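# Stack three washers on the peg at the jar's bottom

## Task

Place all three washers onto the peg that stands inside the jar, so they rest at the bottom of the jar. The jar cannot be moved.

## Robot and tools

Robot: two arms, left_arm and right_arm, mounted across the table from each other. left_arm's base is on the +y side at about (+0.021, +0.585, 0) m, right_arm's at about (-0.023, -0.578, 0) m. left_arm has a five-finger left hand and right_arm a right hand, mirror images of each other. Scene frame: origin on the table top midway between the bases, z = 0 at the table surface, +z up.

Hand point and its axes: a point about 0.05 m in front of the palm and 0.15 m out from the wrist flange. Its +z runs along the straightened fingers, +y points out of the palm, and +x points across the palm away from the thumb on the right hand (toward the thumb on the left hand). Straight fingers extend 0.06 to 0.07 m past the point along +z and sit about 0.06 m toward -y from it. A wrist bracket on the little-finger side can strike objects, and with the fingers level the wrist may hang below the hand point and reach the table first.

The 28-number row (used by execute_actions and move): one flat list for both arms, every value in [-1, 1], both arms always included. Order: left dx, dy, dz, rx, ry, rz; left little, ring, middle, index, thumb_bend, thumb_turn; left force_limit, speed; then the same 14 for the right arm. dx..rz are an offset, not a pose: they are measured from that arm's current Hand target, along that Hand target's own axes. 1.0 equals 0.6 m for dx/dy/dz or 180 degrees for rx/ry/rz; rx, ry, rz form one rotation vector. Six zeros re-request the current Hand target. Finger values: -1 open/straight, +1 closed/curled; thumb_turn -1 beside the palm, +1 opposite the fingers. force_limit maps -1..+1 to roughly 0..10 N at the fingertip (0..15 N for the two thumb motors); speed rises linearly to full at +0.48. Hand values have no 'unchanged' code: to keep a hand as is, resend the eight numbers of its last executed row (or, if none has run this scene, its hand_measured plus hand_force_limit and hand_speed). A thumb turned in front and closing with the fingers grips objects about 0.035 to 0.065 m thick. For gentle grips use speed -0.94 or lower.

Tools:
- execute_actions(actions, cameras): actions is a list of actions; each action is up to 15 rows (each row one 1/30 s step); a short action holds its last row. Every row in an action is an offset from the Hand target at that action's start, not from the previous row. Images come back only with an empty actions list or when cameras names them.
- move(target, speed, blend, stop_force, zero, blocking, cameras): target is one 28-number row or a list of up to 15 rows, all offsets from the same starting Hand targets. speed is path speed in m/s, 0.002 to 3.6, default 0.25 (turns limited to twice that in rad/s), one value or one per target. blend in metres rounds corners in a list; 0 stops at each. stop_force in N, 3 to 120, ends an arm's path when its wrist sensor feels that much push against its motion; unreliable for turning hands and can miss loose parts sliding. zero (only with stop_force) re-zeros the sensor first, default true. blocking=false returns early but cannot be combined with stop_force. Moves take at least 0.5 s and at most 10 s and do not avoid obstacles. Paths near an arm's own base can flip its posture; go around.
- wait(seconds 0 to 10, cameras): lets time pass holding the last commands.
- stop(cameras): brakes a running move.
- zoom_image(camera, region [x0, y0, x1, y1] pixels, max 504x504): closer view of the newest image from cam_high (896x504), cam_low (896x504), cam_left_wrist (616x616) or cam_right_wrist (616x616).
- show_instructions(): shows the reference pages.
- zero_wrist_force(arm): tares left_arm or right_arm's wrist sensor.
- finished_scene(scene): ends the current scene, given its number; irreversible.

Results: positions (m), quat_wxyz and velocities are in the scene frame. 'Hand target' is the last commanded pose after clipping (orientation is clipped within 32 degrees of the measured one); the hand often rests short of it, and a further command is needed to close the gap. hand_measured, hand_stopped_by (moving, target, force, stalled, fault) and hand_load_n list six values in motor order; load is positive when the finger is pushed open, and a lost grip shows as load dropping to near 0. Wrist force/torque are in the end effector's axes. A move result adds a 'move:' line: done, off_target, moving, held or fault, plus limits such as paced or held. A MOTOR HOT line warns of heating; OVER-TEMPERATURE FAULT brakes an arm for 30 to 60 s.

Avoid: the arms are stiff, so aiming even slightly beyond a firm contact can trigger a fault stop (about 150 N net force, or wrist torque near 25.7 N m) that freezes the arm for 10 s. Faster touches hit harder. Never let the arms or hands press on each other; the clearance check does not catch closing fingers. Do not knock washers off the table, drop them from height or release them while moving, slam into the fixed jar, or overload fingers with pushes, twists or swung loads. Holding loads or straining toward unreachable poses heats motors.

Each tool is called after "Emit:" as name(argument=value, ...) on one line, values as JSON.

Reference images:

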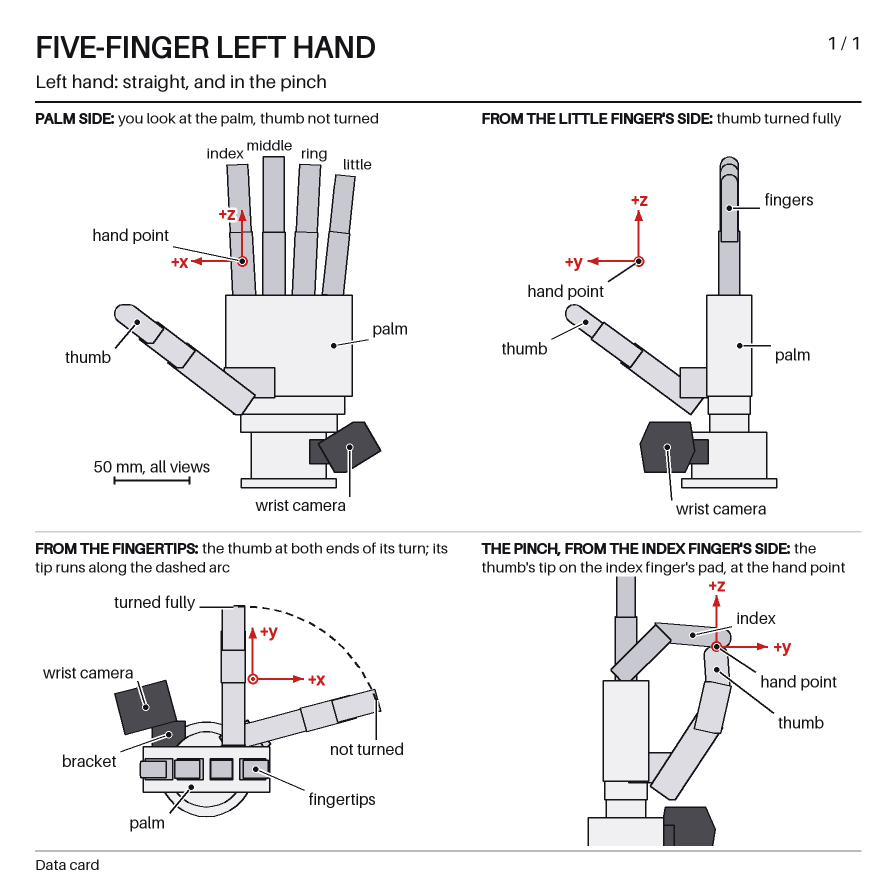

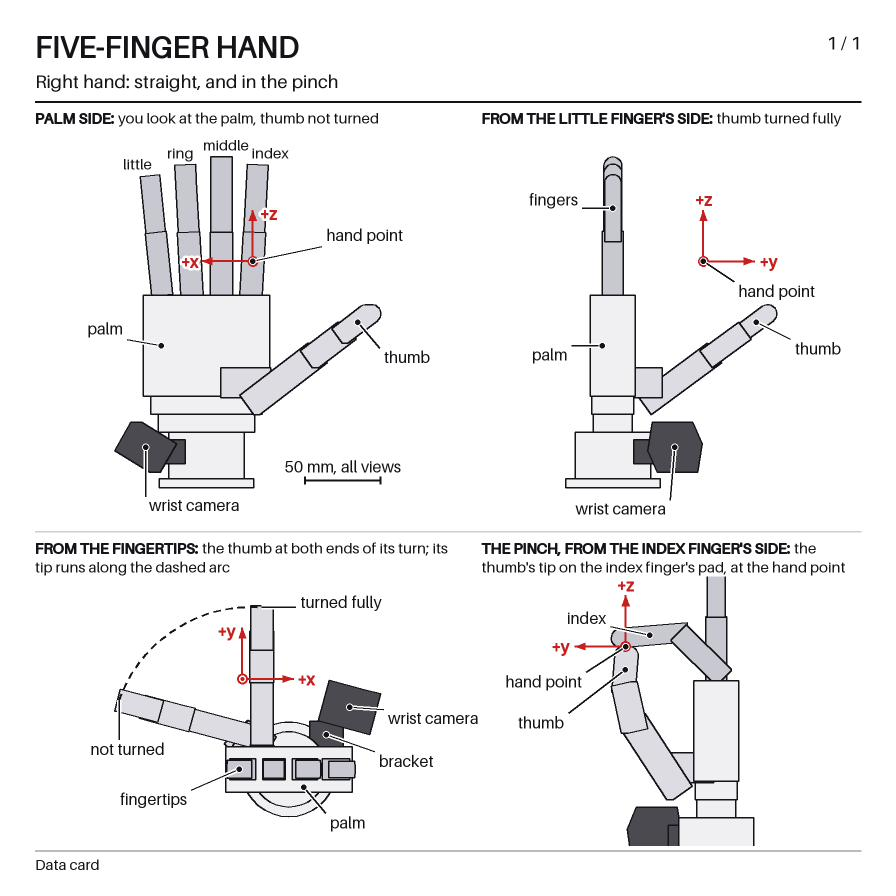

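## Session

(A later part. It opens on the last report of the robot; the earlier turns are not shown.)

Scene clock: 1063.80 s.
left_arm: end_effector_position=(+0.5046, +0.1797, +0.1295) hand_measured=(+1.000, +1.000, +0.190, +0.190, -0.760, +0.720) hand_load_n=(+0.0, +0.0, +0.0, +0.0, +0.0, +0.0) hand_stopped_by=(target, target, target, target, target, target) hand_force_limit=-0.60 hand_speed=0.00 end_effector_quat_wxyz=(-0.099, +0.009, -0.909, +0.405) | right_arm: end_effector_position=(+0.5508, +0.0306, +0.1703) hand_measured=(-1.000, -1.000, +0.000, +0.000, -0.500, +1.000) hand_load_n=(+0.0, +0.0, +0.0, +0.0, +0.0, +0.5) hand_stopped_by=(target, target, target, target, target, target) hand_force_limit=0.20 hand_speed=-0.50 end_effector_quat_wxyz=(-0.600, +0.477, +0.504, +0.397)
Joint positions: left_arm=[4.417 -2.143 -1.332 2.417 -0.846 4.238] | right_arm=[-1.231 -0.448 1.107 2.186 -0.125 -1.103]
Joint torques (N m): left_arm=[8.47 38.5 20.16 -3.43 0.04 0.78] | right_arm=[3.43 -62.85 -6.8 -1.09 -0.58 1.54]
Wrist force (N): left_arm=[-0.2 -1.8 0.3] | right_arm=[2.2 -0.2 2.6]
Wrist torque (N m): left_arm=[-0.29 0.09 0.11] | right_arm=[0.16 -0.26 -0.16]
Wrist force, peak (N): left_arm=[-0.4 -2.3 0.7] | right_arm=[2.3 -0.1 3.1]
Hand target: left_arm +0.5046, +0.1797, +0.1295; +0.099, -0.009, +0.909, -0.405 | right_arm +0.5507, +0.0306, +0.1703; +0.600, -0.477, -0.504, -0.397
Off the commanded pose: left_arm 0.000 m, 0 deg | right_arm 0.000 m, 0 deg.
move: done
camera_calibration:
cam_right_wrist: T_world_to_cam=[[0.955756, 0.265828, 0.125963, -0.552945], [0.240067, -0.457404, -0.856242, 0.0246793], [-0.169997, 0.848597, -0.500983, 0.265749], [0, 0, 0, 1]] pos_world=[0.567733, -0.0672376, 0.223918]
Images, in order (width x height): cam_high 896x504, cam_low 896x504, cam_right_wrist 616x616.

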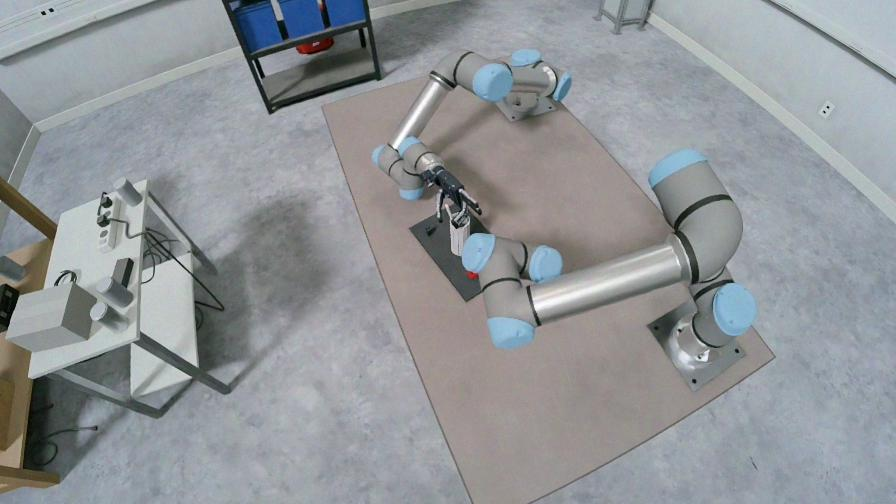

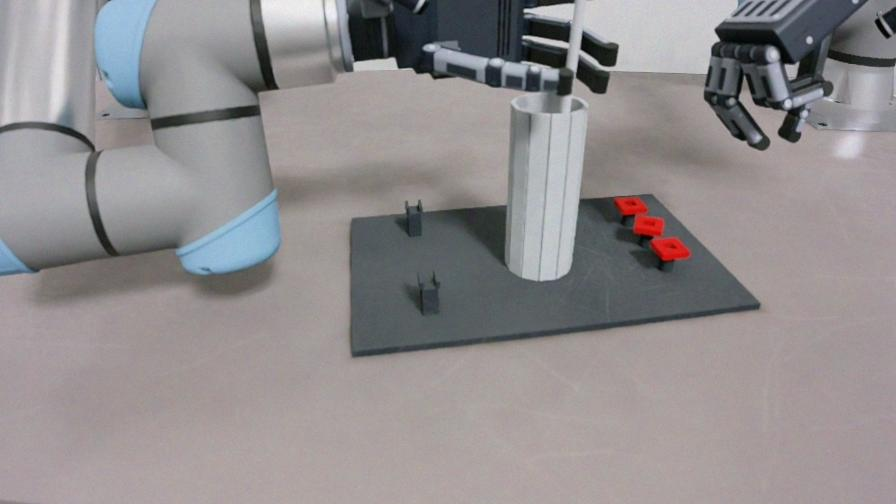

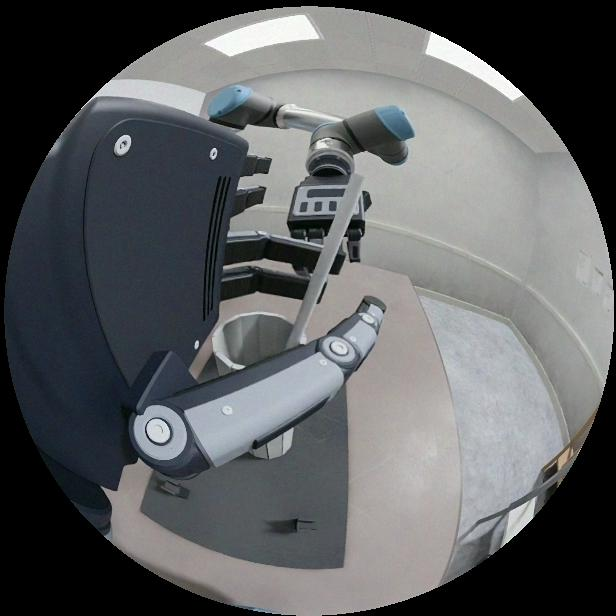

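Emit:
move(target=[0,0,0,0,0,0,1,1,0.19,0.19,-0.76,0.72,-0.6,0.0,0,0,0,0,0,0,-1,-1,0,0,0.05,1,-0.4,-0.6])

Emit:
move(target=[0,0,0,0,0,0,1,1,0.19,0.19,-0.76,0.72,-0.6,0.0,0,0,0,0,0,0,-1,-1,0.6,0.6,0.05,1,-0.4,-0.9], cameras=["cam_low", "cam_right_wrist"])

Emit:
zoom_image(camera="cam_low", region=[480, 0, 620, 120])

Emit:
zoom_image(camera="cam_right_wrist", region=[200, 150, 420, 390])

Scene clock: 1081.10 s.
left_arm: end_effector_position=(+0.5046, +0.1797, +0.1295) hand_measured=(+1.000, +1.000, +0.190, +0.190, -0.760, +0.720) hand_load_n=(+0.0, +0.0, +0.0, +0.0, +0.0, +0.0) hand_stopped_by=(target, target, target, target, target, target) hand_force_limit=-0.60 hand_speed=0.00 end_effector_quat_wxyz=(-0.099, +0.009, -0.909, +0.405) | right_arm: end_effector_position=(+0.5507, +0.0306, +0.1703) hand_measured=(-1.000, -1.000, +0.000, +0.000, +0.050, +1.000) hand_load_n=(+0.0, +0.0, +0.0, +0.0, +0.0, +0.0) hand_stopped_by=(target, target, target, target, target, target) hand_force_limit=-0.40 hand_speed=-0.60 end_effector_quat_wxyz=(-0.600, +0.477, +0.504, +0.397)
Joint positions: left_arm=[4.417 -2.143 -1.332 2.417 -0.846 4.238] | right_arm=[-1.231 -0.448 1.107 2.186 -0.125 -1.103]
Joint torques (N m): left_arm=[8.66 38.9 20.7 -3.45 0.15 0.86] | right_arm=[3.81 -63.75 -7.35 0.76 -1.14 -1.69]
Wrist force (N): left_arm=[-0.4 -1.6 0.4] | right_arm=[2.4 -0.2 2.7]
Wrist torque (N m): left_arm=[-0.27 0.13 0.08] | right_arm=[0.14 -0.31 -0.15]
Wrist force, peak (N): left_arm=[-0.4 -2.3 0.4] | right_arm=[2.5 -0.3 2.9]
Hand target: left_arm +0.5046, +0.1797, +0.1295; +0.099, -0.009, +0.909, -0.405 | right_arm +0.5507, +0.0306, +0.1703; +0.600, -0.477, -0.504, -0.397
Off the commanded pose: left_arm 0.000 m, 0 deg | right_arm 0.000 m, 0 deg.
move: done

Scene clock: 1081.77 s.
left_arm: end_effector_position=(+0.5046, +0.1797, +0.1295) hand_measured=(+1.000, +1.000, +0.190, +0.190, -0.760, +0.720) hand_load_n=(+0.0, +0.0, +0.0, +0.0, +0.0, +0.0) hand_stopped_by=(target, target, target, target, target, target) hand_force_limit=-0.60 hand_speed=0.00 end_effector_quat_wxyz=(-0.099, +0.009, -0.909, +0.405) | right_arm: end_effector_position=(+0.5507, +0.0306, +0.1703) hand_measured=(-1.000, -1.000, +0.110, +0.110, +0.050, +1.000) hand_load_n=(+0.0, +0.0, +3.5, +2.5, +3.0, +0.5) hand_stopped_by=(target, target, force, force, target, target) hand_force_limit=-0.40 hand_speed=-0.90 end_effector_quat_wxyz=(-0.600, +0.477, +0.504, +0.397)
Joint positions: left_arm=[4.417 -2.143 -1.332 2.417 -0.846 4.238] | right_arm=[-1.231 -0.448 1.107 2.186 -0.125 -1.103]
Joint torques (N m): left_arm=[8.93 38.91 20.28 -3.44 -0.04 0.86] | right_arm=[5.5 -64.43 -7.44 1.01 -0.89 -1.68]
Wrist force (N): left_arm=[-0.3 -1.7 0.6] | right_arm=[1.6 -0.7 2.5]
Wrist torque (N m): left_arm=[-0.30 0.11 0.10] | right_arm=[0.15 -0.29 -0.16]
Wrist force, peak (N): left_arm=[-0.4 -2.1 0.8] | right_arm=[2.3 -0.2 2.8]
Hand target: left_arm +0.5046, +0.1797, +0.1295; +0.099, -0.009, +0.909, -0.405 | right_arm +0.5507, +0.0306, +0.1703; +0.600, -0.477, -0.504, -0.397
Off the commanded pose: left_arm 0.000 m, 0 deg | right_arm 0.000 m, 0 deg.
move: done
camera_calibration:
cam_right_wrist: T_world_to_cam=[[0.955733, 0.265872, 0.126044, -0.552852], [0.240158, -0.457378, -0.85623, 0.0246506], [-0.169998, 0.848597, -0.500982, 0.265733], [0, 0, 0, 1]] pos_world=[0.567633, -0.0672376, 0.223918]
Images, in order (width x height): cam_low 896x504, cam_right_wrist 616x616.

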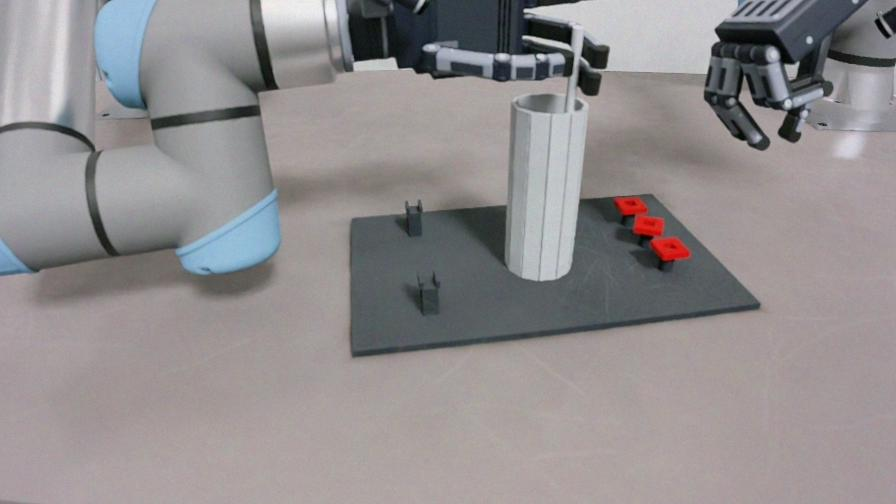

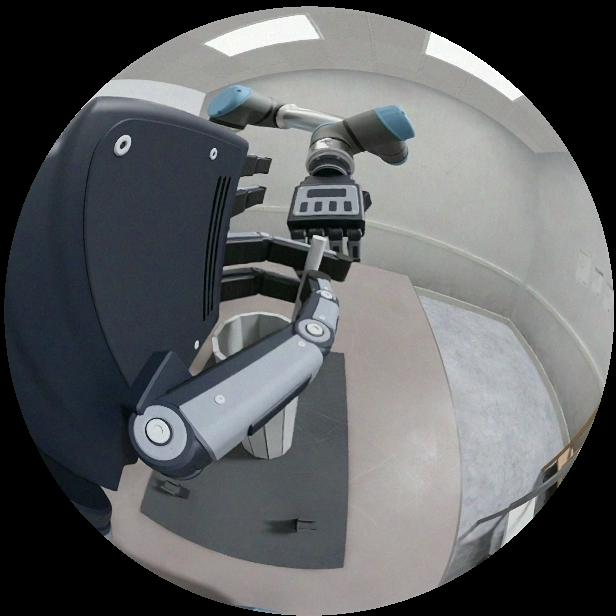

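Scaled by 3.600.

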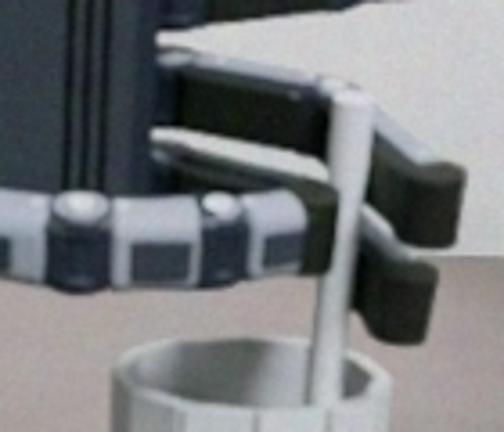

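Scaled by 2.100 from the camera's 616x616 image, which has a finer 880x880 frame.

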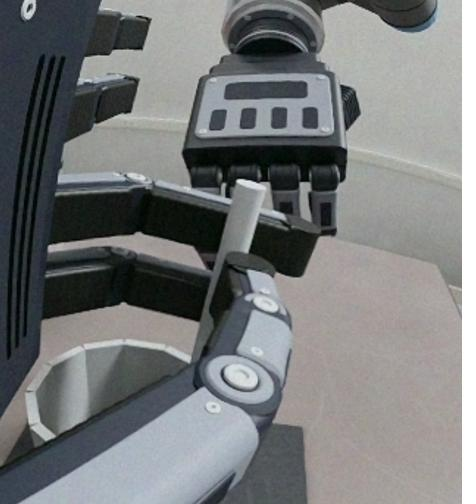

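Emit:
move(target=[0,0,0,0,0,0,1,1,0.19,0.19,-0.76,0.72,-0.6,0.0,0,0,0,0,0,0,-1,-1,0.61,0.61,0.05,1,0.2,-0.9])

Emit:
move(target=[0,0,0,0,0,0,1,1,0.19,0.19,-0.76,0.72,-0.6,0.0,0.1148,-0.02,0.0043,0,0,0,-1,-1,0.61,0.61,0.05,1,0.2,-0.9], speed=0.04, cameras=["cam_low", "cam_high", "cam_right_wrist"])

Emit:
zoom_image(camera="cam_low", region=[480, 0, 620, 120])

Emit:
zoom_image(camera="cam_high", region=[435, 165, 495, 255])

Scene clock: 1105.80 s.
left_arm: end_effector_position=(+0.5046, +0.1797, +0.1295) hand_measured=(+1.000, +1.000, +0.190, +0.190, -0.760, +0.720) hand_load_n=(+0.0, +0.0, +0.0, +0.0, +0.0, +0.0) hand_stopped_by=(target, target, target, target, target, target) hand_force_limit=-0.60 hand_speed=0.00 end_effector_quat_wxyz=(-0.099, +0.009, -0.909, +0.405) | right_arm: end_effector_position=(+0.5507, +0.0306, +0.1703) hand_measured=(-1.000, -1.000, +0.126, +0.126, +0.048, +1.000) hand_load_n=(+0.0, +0.0, +7.5, +6.0, +6.5, +0.5) hand_stopped_by=(target, target, force, force, target, target) hand_force_limit=0.20 hand_speed=-0.90 end_effector_quat_wxyz=(-0.600, +0.477, +0.504, +0.397)
Joint positions: left_arm=[4.417 -2.143 -1.332 2.417 -0.846 4.238] | right_arm=[-1.231 -0.448 1.107 2.186 -0.125 -1.103]
Joint torques (N m): left_arm=[8.52 38.85 20.25 -3.45 0.09 0.86] | right_arm=[6.08 -62.21 -8.77 0.87 -1.05 -1.71]
Wrist force (N): left_arm=[-0.2 -1.7 0.4] | right_arm=[1.8 -1.5 2.2]
Wrist torque (N m): left_arm=[-0.29 0.10 0.10] | right_arm=[0.10 -0.32 -0.15]
Wrist force, peak (N): left_arm=[-0.5 -2.3 0.6] | right_arm=[1.8 -1.1 2.6]
Hand target: left_arm +0.5046, +0.1797, +0.1295; +0.099, -0.009, +0.909, -0.405 | right_arm +0.5507, +0.0306, +0.1703; +0.600, -0.477, -0.504, -0.397
Off the commanded pose: left_arm 0.000 m, 0 deg | right_arm 0.000 m, 0 deg.
move: done

Scene clock: 1107.83 s.
left_arm: end_effector_position=(+0.5046, +0.1797, +0.1295) hand_measured=(+1.000, +1.000, +0.190, +0.190, -0.760, +0.720) hand_load_n=(+0.0, +0.0, +0.0, +0.0, +0.0, +0.0) hand_stopped_by=(target, target, target, target, target, target) hand_force_limit=-0.60 hand_speed=0.00 end_effector_quat_wxyz=(-0.099, +0.009, -0.909, +0.405) | right_arm: end_effector_position=(+0.5508, +0.0306, +0.2405) hand_measured=(-1.000, -1.000, +0.126, +0.126, +0.048, +1.000) hand_load_n=(+0.0, +0.0, +7.5, +6.0, +6.5, +0.5) hand_stopped_by=(target, target, force, force, target, target) hand_force_limit=0.20 hand_speed=-0.90 end_effector_quat_wxyz=(-0.600, +0.477, +0.504, +0.397)
Joint positions: left_arm=[4.417 -2.143 -1.332 2.417 -0.846 4.238] | right_arm=[-1.231 -0.554 1.117 2.282 -0.125 -1.103]
Joint torques (N m): left_arm=[8.95 38.99 20.31 -3.51 0.09 0.77] | right_arm=[5.25 -48.35 -9.35 0.22 -1.38 -2.37]
Wrist force (N): left_arm=[-0.1 -1.6 0.3] | right_arm=[1.4 -0.2 2.8]
Wrist torque (N m): left_arm=[-0.28 0.09 0.10] | right_arm=[0.14 -0.27 -0.08]
Wrist force, peak (N): left_arm=[-0.5 -2.1 0.9] | right_arm=[1.9 0.0 3.1]
Hand target: left_arm +0.5046, +0.1797, +0.1295; +0.099, -0.009, +0.909, -0.405 | right_arm +0.5508, +0.0306, +0.2403; +0.600, -0.477, -0.504, -0.397
Off the commanded pose: left_arm 0.000 m, 0 deg | right_arm 0.000 m, 0 deg.
move: done
camera_calibration:
cam_right_wrist: T_world_to_cam=[[0.955724, 0.265825, 0.126211, -0.561831], [0.240272, -0.457326, -0.856226, 0.084586], [-0.169887, 0.84864, -0.500947, 0.300798], [0, 0, 0, 1]] pos_world=[0.567733, -0.0672374, 0.294018]
Images, in order (width x height): cam_high 896x504, cam_low 896x504, cam_right_wrist 616x616.

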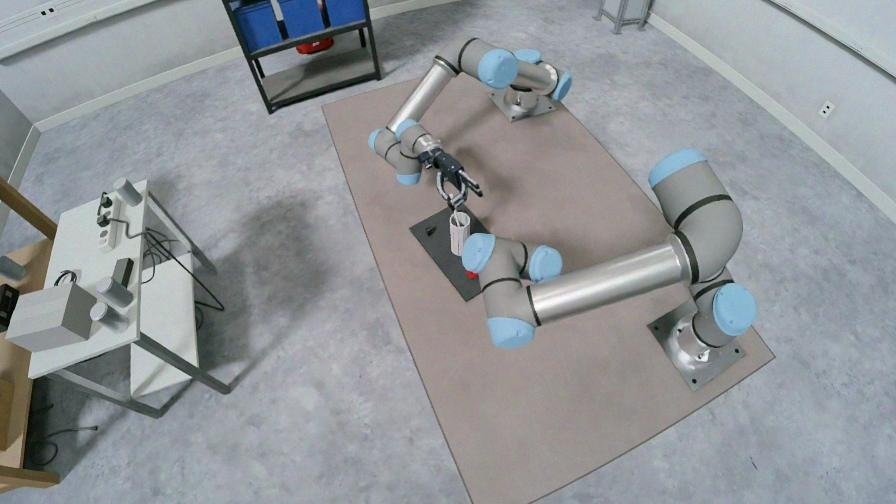

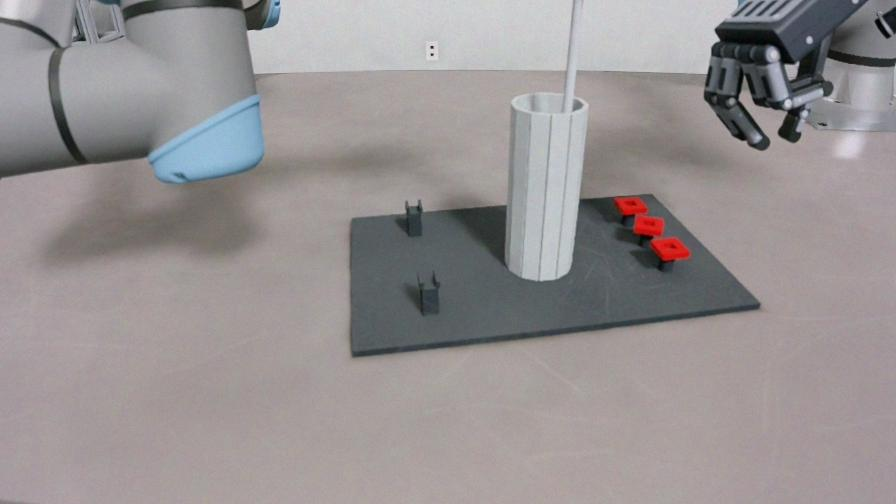

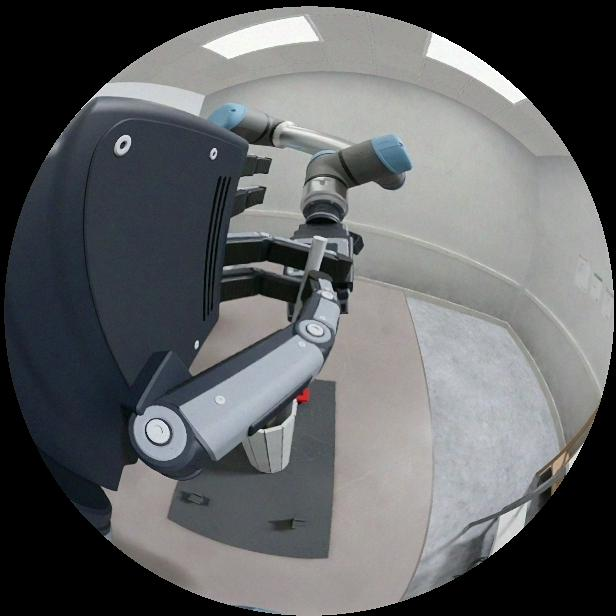

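Scaled by 3.600.

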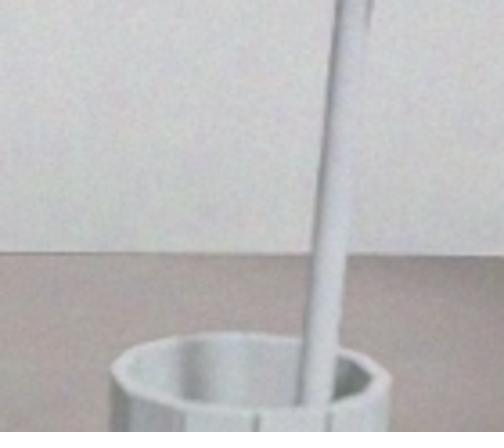

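Scaled by 5.600.

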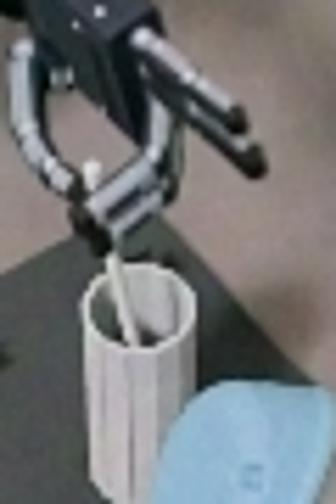

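Emit:
move(target=[[0,0,0,0,0,0,1,1,0.19,0.19,-0.76,0.72,-0.6,0.0,-0.0014,-0.0277,0,0,0,-0.0319,-1,-1,0.61,0.61,0.05,1,0.2,-0.9],[0,0,0,0,0,0,1,1,0.19,0.19,-0.76,0.72,-0.6,0.0,-0.0056,-0.0552,0,0,0,-0.0639,-1,-1,0.61,0.61,0.05,1,0.2,-0.9]], speed=0.04, blend=0.003, cameras=["cam_low", "cam_high"])

Emit:
zoom_image(camera="cam_low", region=[480, 0, 620, 120])

Emit:
zoom_image(camera="cam_high", region=[435, 165, 495, 255])

Scene clock: 1130.93 s.
left_arm: end_effector_position=(+0.5046, +0.1797, +0.1295) hand_measured=(+1.000, +1.000, +0.190, +0.190, -0.760, +0.720) hand_load_n=(+0.0, +0.0, +0.0, +0.0, +0.0, +0.0) hand_stopped_by=(target, target, target, target, target, target) hand_force_limit=-0.60 hand_speed=0.00 end_effector_quat_wxyz=(-0.099, +0.009, -0.909, +0.405) | right_arm: end_effector_position=(+0.5184, +0.0230, +0.2427) hand_measured=(-1.000, -1.000, +0.126, +0.126, +0.048, +1.000) hand_load_n=(+0.0, +0.0, +7.0, +6.0, +6.5, +0.5) hand_stopped_by=(target, target, force, force, target, target) hand_force_limit=0.20 hand_speed=-0.90 end_effector_quat_wxyz=(-0.558, +0.424, +0.549, +0.455)
Joint positions: left_arm=[4.417 -2.143 -1.332 2.417 -0.846 4.238] | right_arm=[-1.223 -0.623 1.293 2.193 -0.133 -1.322]
Joint torques (N m): left_arm=[8.32 39.1 20.4 -3.46 0.2 0.7] | right_arm=[4.83 -55.26 -22.02 2.05 -2.04 -0.59]
Wrist force (N): left_arm=[-0.5 -2.2 0.4] | right_arm=[1.5 0.3 2.7]
Wrist torque (N m): left_arm=[-0.36 0.14 0.10] | right_arm=[0.15 -0.28 0.00]
Wrist force, peak (N): left_arm=[-0.1 -2.3 0.8] | right_arm=[1.8 0.3 3.1]
Hand target: left_arm +0.5046, +0.1797, +0.1295; +0.099, -0.009, +0.909, -0.405 | right_arm +0.5185, +0.0230, +0.2427; +0.558, -0.424, -0.549, -0.455
Off the commanded pose: left_arm 0.000 m, 0 deg | right_arm 0.000 m, 0 deg.
move: done
Images, in order (width x height): cam_high 896x504, cam_low 896x504.

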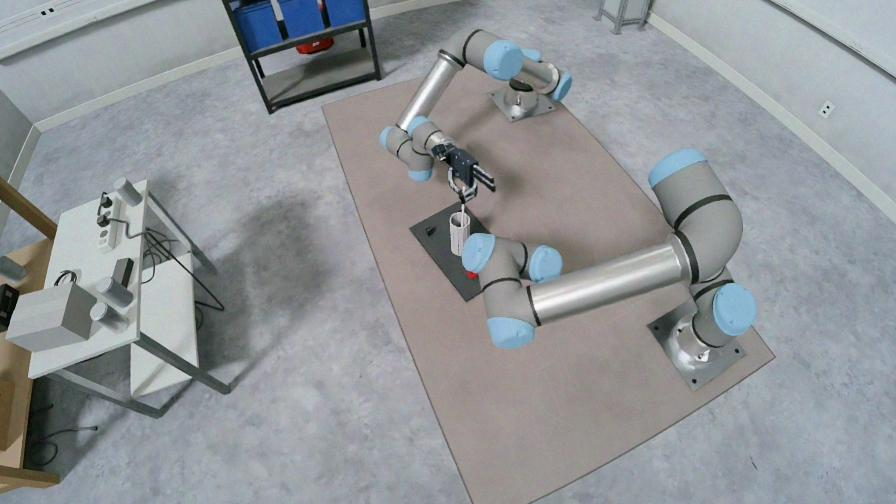

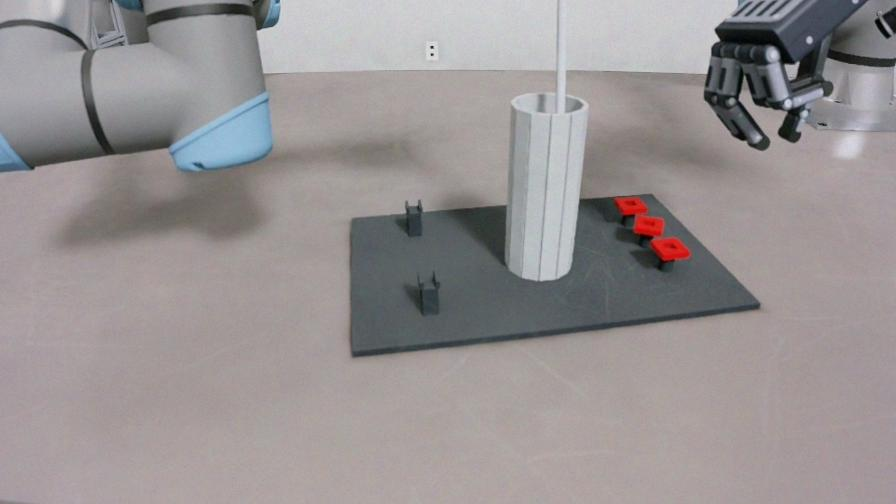

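Scaled by 3.600.

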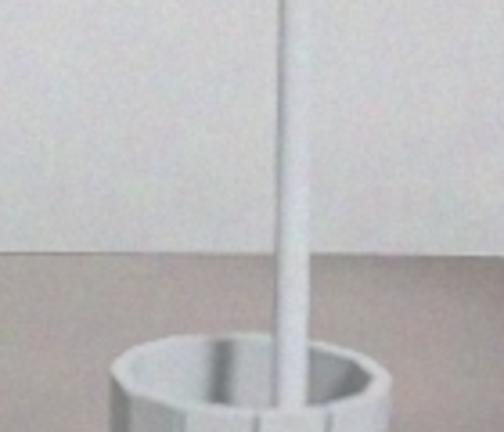

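Scaled by 5.600.

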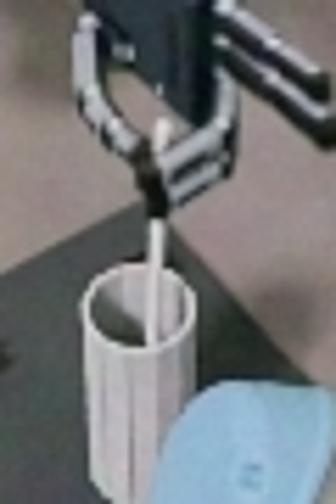

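Emit:
move(target=[0,0,0,0,0,0,1,1,0.19,0.19,-0.76,0.72,-0.6,0.0,0.0018,0.0223,-0.011,-0.0012,-0.0056,0.0372,-1,-1,0.61,0.61,0.05,1,0.2,-0.9], speed=0.04, cameras=["cam_low", "cam_high"])

Emit:
zoom_image(camera="cam_low", region=[480, 0, 620, 120])

Emit:
zoom_image(camera="cam_high", region=[435, 165, 495, 255])

Scene clock: 1164.50 s.
left_arm: end_effector_position=(+0.5046, +0.1797, +0.1295) hand_measured=(+1.000, +1.000, +0.190, +0.190, -0.760, +0.720) hand_load_n=(+0.0, +0.0, +0.0, +0.0, -0.5, +0.0) hand_stopped_by=(target, target, target, target, target, target) hand_force_limit=-0.60 hand_speed=0.00 end_effector_quat_wxyz=(-0.099, +0.009, -0.909, +0.405) | right_arm: end_effector_position=(+0.5330, +0.0195, +0.2439) hand_measured=(-1.000, -1.000, +0.126, +0.126, +0.048, +1.000) hand_load_n=(-0.5, +0.0, +7.0, +5.5, +6.5, +0.5) hand_stopped_by=(target, target, force, force, target, target) hand_force_limit=0.20 hand_speed=-0.90 end_effector_quat_wxyz=(-0.578, +0.461, +0.528, +0.419)
Joint positions: left_arm=[4.417 -2.143 -1.332 2.417 -0.846 4.238] | right_arm=[-1.236 -0.634 1.284 2.334 -0.12 -1.324]
Joint torques (N m): left_arm=[8.52 38.81 20.64 -3.5 0.21 0.7] | right_arm=[1.03 -59.38 -7.78 -0.65 -0.42 -2.35]
Wrist force (N): left_arm=[-0.1 -1.8 0.3] | right_arm=[1.9 0.1 2.8]
Wrist torque (N m): left_arm=[-0.29 0.09 0.10] | right_arm=[0.15 -0.32 -0.03]
Wrist force, peak (N): left_arm=[-0.4 -2.4 0.5] | right_arm=[1.9 0.2 3.1]
Hand target: left_arm +0.5046, +0.1797, +0.1295; +0.099, -0.009, +0.909, -0.405 | right_arm +0.5330, +0.0196, +0.2439; +0.578, -0.461, -0.528, -0.419
Off the commanded pose: left_arm 0.000 m, 0 deg | right_arm 0.000 m, 0 deg.
move: done
Images, in order (width x height): cam_high 896x504, cam_low 896x504.

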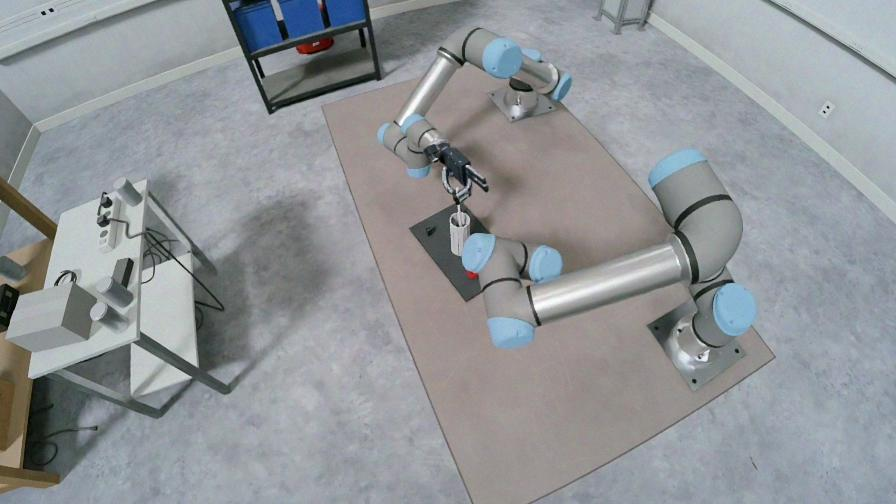

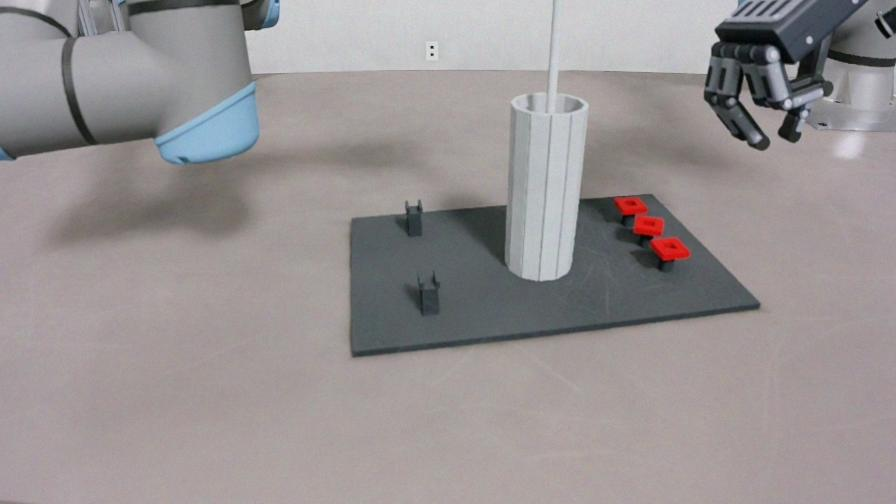

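Scaled by 3.600.

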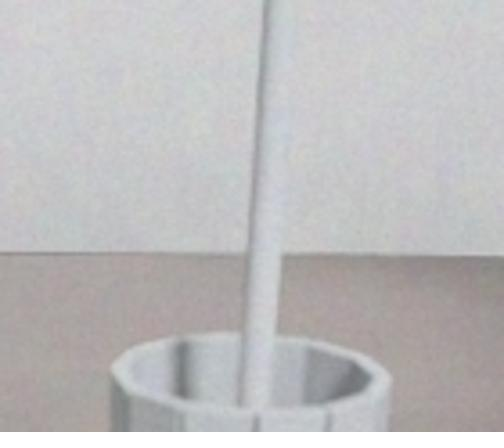

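Scaled by 5.600.

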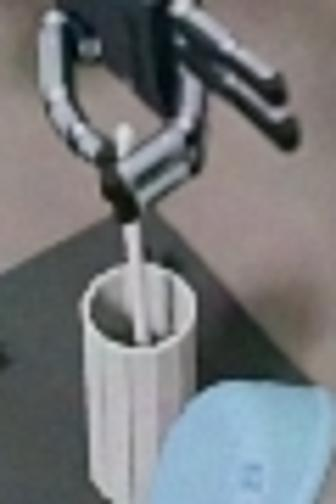

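Emit:
move(target=[0,0,0,0,0,0,1,1,0.19,0.19,-0.76,0.72,-0.6,0.0,-0.0007,-0.0137,-0.0001,0.0003,-0.0012,-0.0225,-1,-1,0.61,0.61,0.05,1,0.2,-0.9], speed=0.04, cameras=["cam_low", "cam_high"])

Emit:
zoom_image(camera="cam_low", region=[480, 0, 620, 120])

Emit:
zoom_image(camera="cam_high", region=[435, 165, 495, 255])

Scene clock: 1189.00 s.
left_arm: end_effector_position=(+0.5046, +0.1797, +0.1295) hand_measured=(+1.000, +1.000, +0.190, +0.190, -0.760, +0.720) hand_load_n=(+0.0, +0.0, +0.0, +0.0, +0.0, +0.5) hand_stopped_by=(target, target, target, target, target, target) hand_force_limit=-0.60 hand_speed=0.00 end_effector_quat_wxyz=(-0.099, +0.009, -0.909, +0.405) | right_arm: end_effector_position=(+0.5250, +0.0177, +0.2442) hand_measured=(-1.000, -1.000, +0.126, +0.126, +0.048, +1.000) hand_load_n=(+0.0, +0.0, +7.5, +6.0, +6.5, +0.5) hand_stopped_by=(target, target, force, force, target, target) hand_force_limit=0.20 hand_speed=-0.90 end_effector_quat_wxyz=(-0.562, +0.442, +0.545, +0.438)
Joint positions: left_arm=[4.417 -2.143 -1.332 2.417 -0.846 4.238] | right_arm=[-1.234 -0.654 1.337 2.332 -0.12 -1.427]
Joint torques (N m): left_arm=[8.44 38.67 20.73 -3.44 0.22 0.73] | right_arm=[5.45 -58.68 -10.64 0.84 -1.69 -1.49]
Wrist force (N): left_arm=[-0.3 -2.1 0.3] | right_arm=[1.5 0.2 2.4]
Wrist torque (N m): left_arm=[-0.33 0.11 0.11] | right_arm=[0.16 -0.26 -0.04]
Wrist force, peak (N): left_arm=[-0.4 -2.3 0.4] | right_arm=[1.9 0.1 2.9]
Hand target: left_arm +0.5046, +0.1797, +0.1295; +0.099, -0.009, +0.909, -0.405 | right_arm +0.5250, +0.0177, +0.2442; +0.562, -0.442, -0.545, -0.438
Off the commanded pose: left_arm 0.000 m, 0 deg | right_arm 0.000 m, 0 deg.
move: done
Images, in order (width x height): cam_high 896x504, cam_low 896x504.

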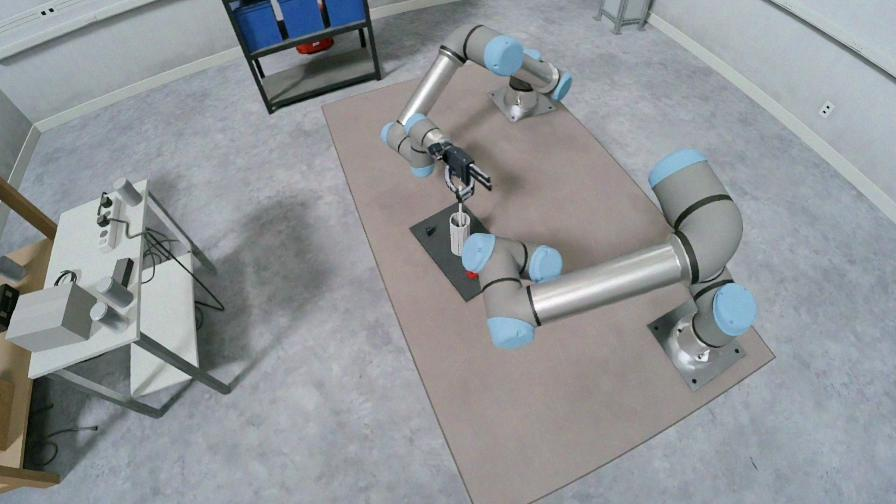

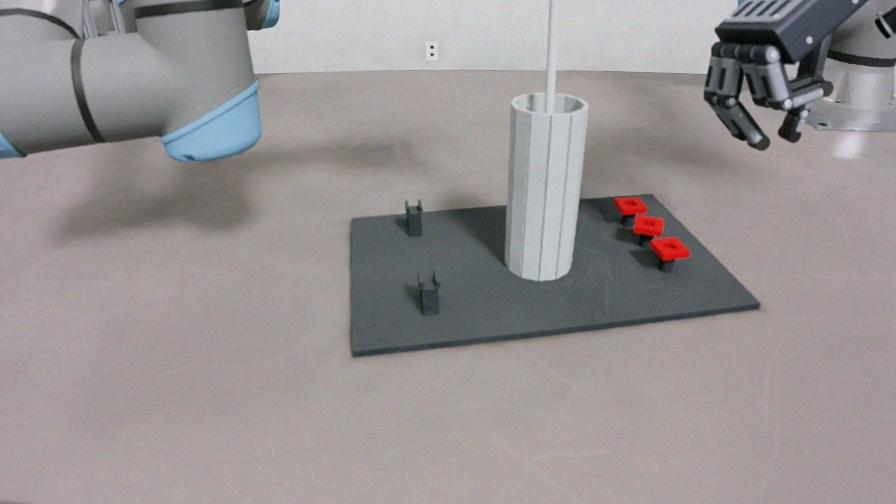

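Scaled by 3.600.

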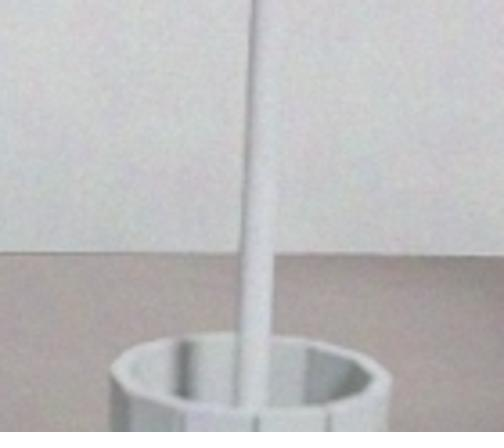

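Scaled by 5.600.

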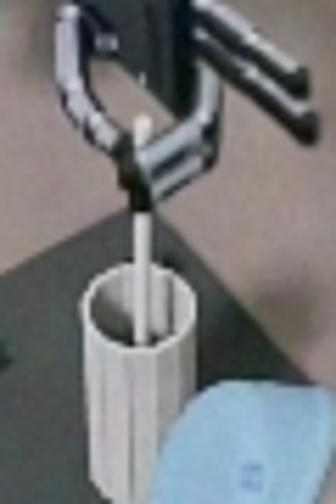

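Emit:
move(target=[0,0,0,0,0,0,1,1,0.19,0.19,-0.76,0.72,-0.6,0.0,-0.075,0.0015,-0.0011,0,0,0,-1,-1,0.61,0.61,0.05,1,0.2,-0.9], speed=0.015, stop_force=3, cameras=["cam_low", "cam_high", "cam_right_wrist"])

Emit:
zoom_image(camera="cam_low", region=[480, 0, 620, 120])

Emit:
zoom_image(camera="cam_high", region=[435, 165, 495, 255])

Scene clock: 1222.33 s.
left_arm: end_effector_position=(+0.5046, +0.1797, +0.1295) hand_measured=(+1.000, +1.000, +0.190, +0.190, -0.760, +0.720) hand_load_n=(+0.0, +0.0, +0.0, +0.0, +0.0, +0.0) hand_stopped_by=(target, target, target, target, target, target) hand_force_limit=-0.60 hand_speed=0.00 end_effector_quat_wxyz=(-0.099, +0.009, -0.909, +0.405) | right_arm: end_effector_position=(+0.5250, +0.0177, +0.2092) hand_measured=(-1.000, -1.000, +0.126, +0.126, +0.048, +1.000) hand_load_n=(+0.0, +0.0, +7.0, +6.0, +6.5, -1.0) hand_stopped_by=(target, target, force, force, target, target) hand_force_limit=0.20 hand_speed=-0.90 end_effector_quat_wxyz=(-0.562, +0.442, +0.545, +0.438)
Joint positions: left_arm=[4.417 -2.143 -1.332 2.417 -0.846 4.238] | right_arm=[-1.234 -0.599 1.336 2.279 -0.12 -1.427]
Joint torques (N m): left_arm=[7.87 39.54 20.63 -3.5 0.39 0.66] | right_arm=[4.92 -59.53 -6.83 1.52 0.14 2.24]
Wrist force (N): left_arm=[-0.6 -1.9 0.1] | right_arm=[1.3 0.0 2.5]
Wrist torque (N m): left_arm=[-0.30 0.16 0.08] | right_arm=[0.14 -0.24 -0.03]
Wrist force, peak (N): left_arm=[-0.2 -2.4 0.5] | right_arm=[11.3 -0.3 3.3]
Hand target: left_arm +0.5046, +0.1797, +0.1295; +0.099, -0.009, +0.909, -0.405 | right_arm +0.5250, +0.0177, +0.2092; +0.562, -0.442, -0.545, -0.438 (not the last commanded pose)
Off the commanded pose: left_arm 0.000 m, 0 deg | right_arm 0.010 m, 0 deg.
move: contact (right_arm)
camera_calibration:
cam_right_wrist: T_world_to_cam=[[0.926042, 0.257253, 0.276166, -0.54546], [0.367466, -0.4476, -0.815244, -0.0174419], [-0.0861114, 0.856432, -0.509028, 0.249313], [0, 0, 0, 1]] pos_world=[0.532996, -0.0810053, 0.263325]
Images, in order (width x height): cam_high 896x504, cam_low 896x504, cam_right_wrist 616x616.

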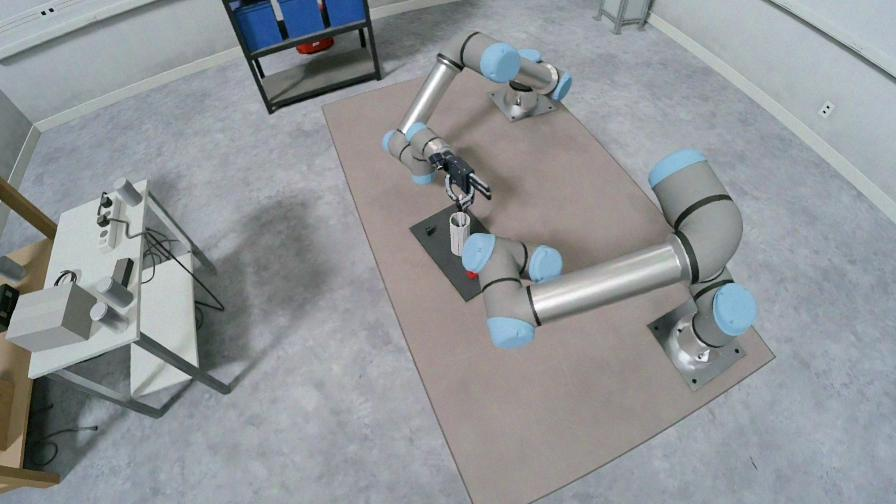

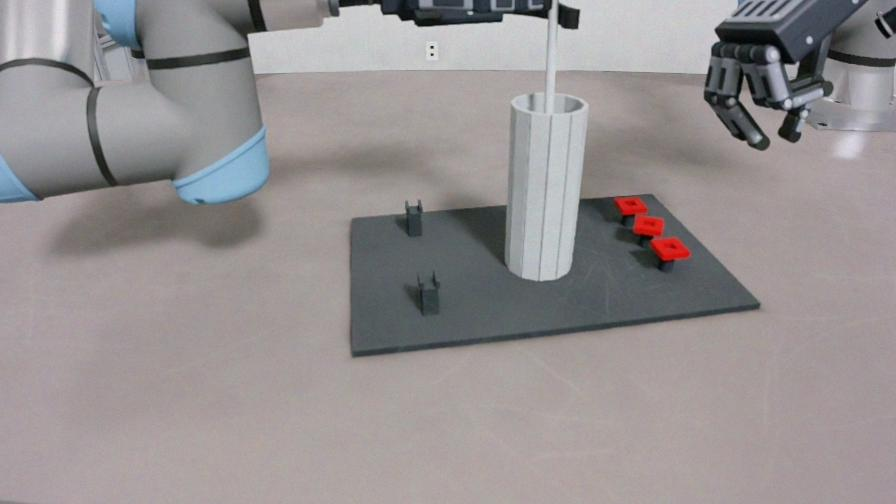

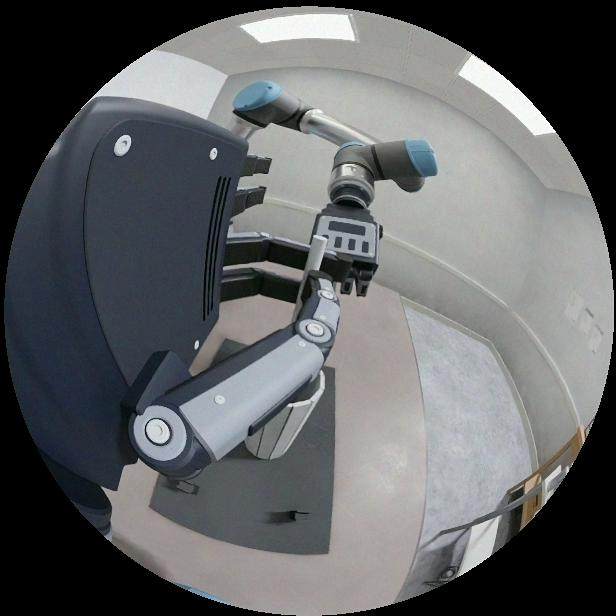

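Scaled by 3.600.

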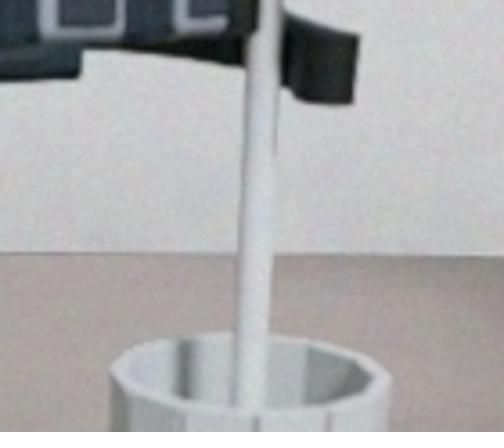

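Scaled by 5.600.

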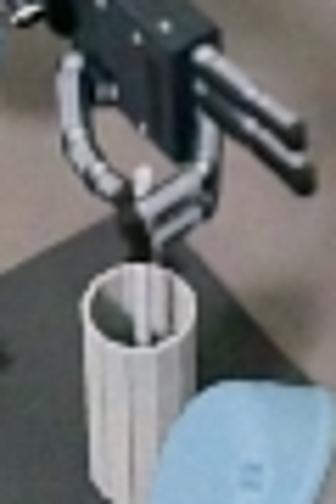

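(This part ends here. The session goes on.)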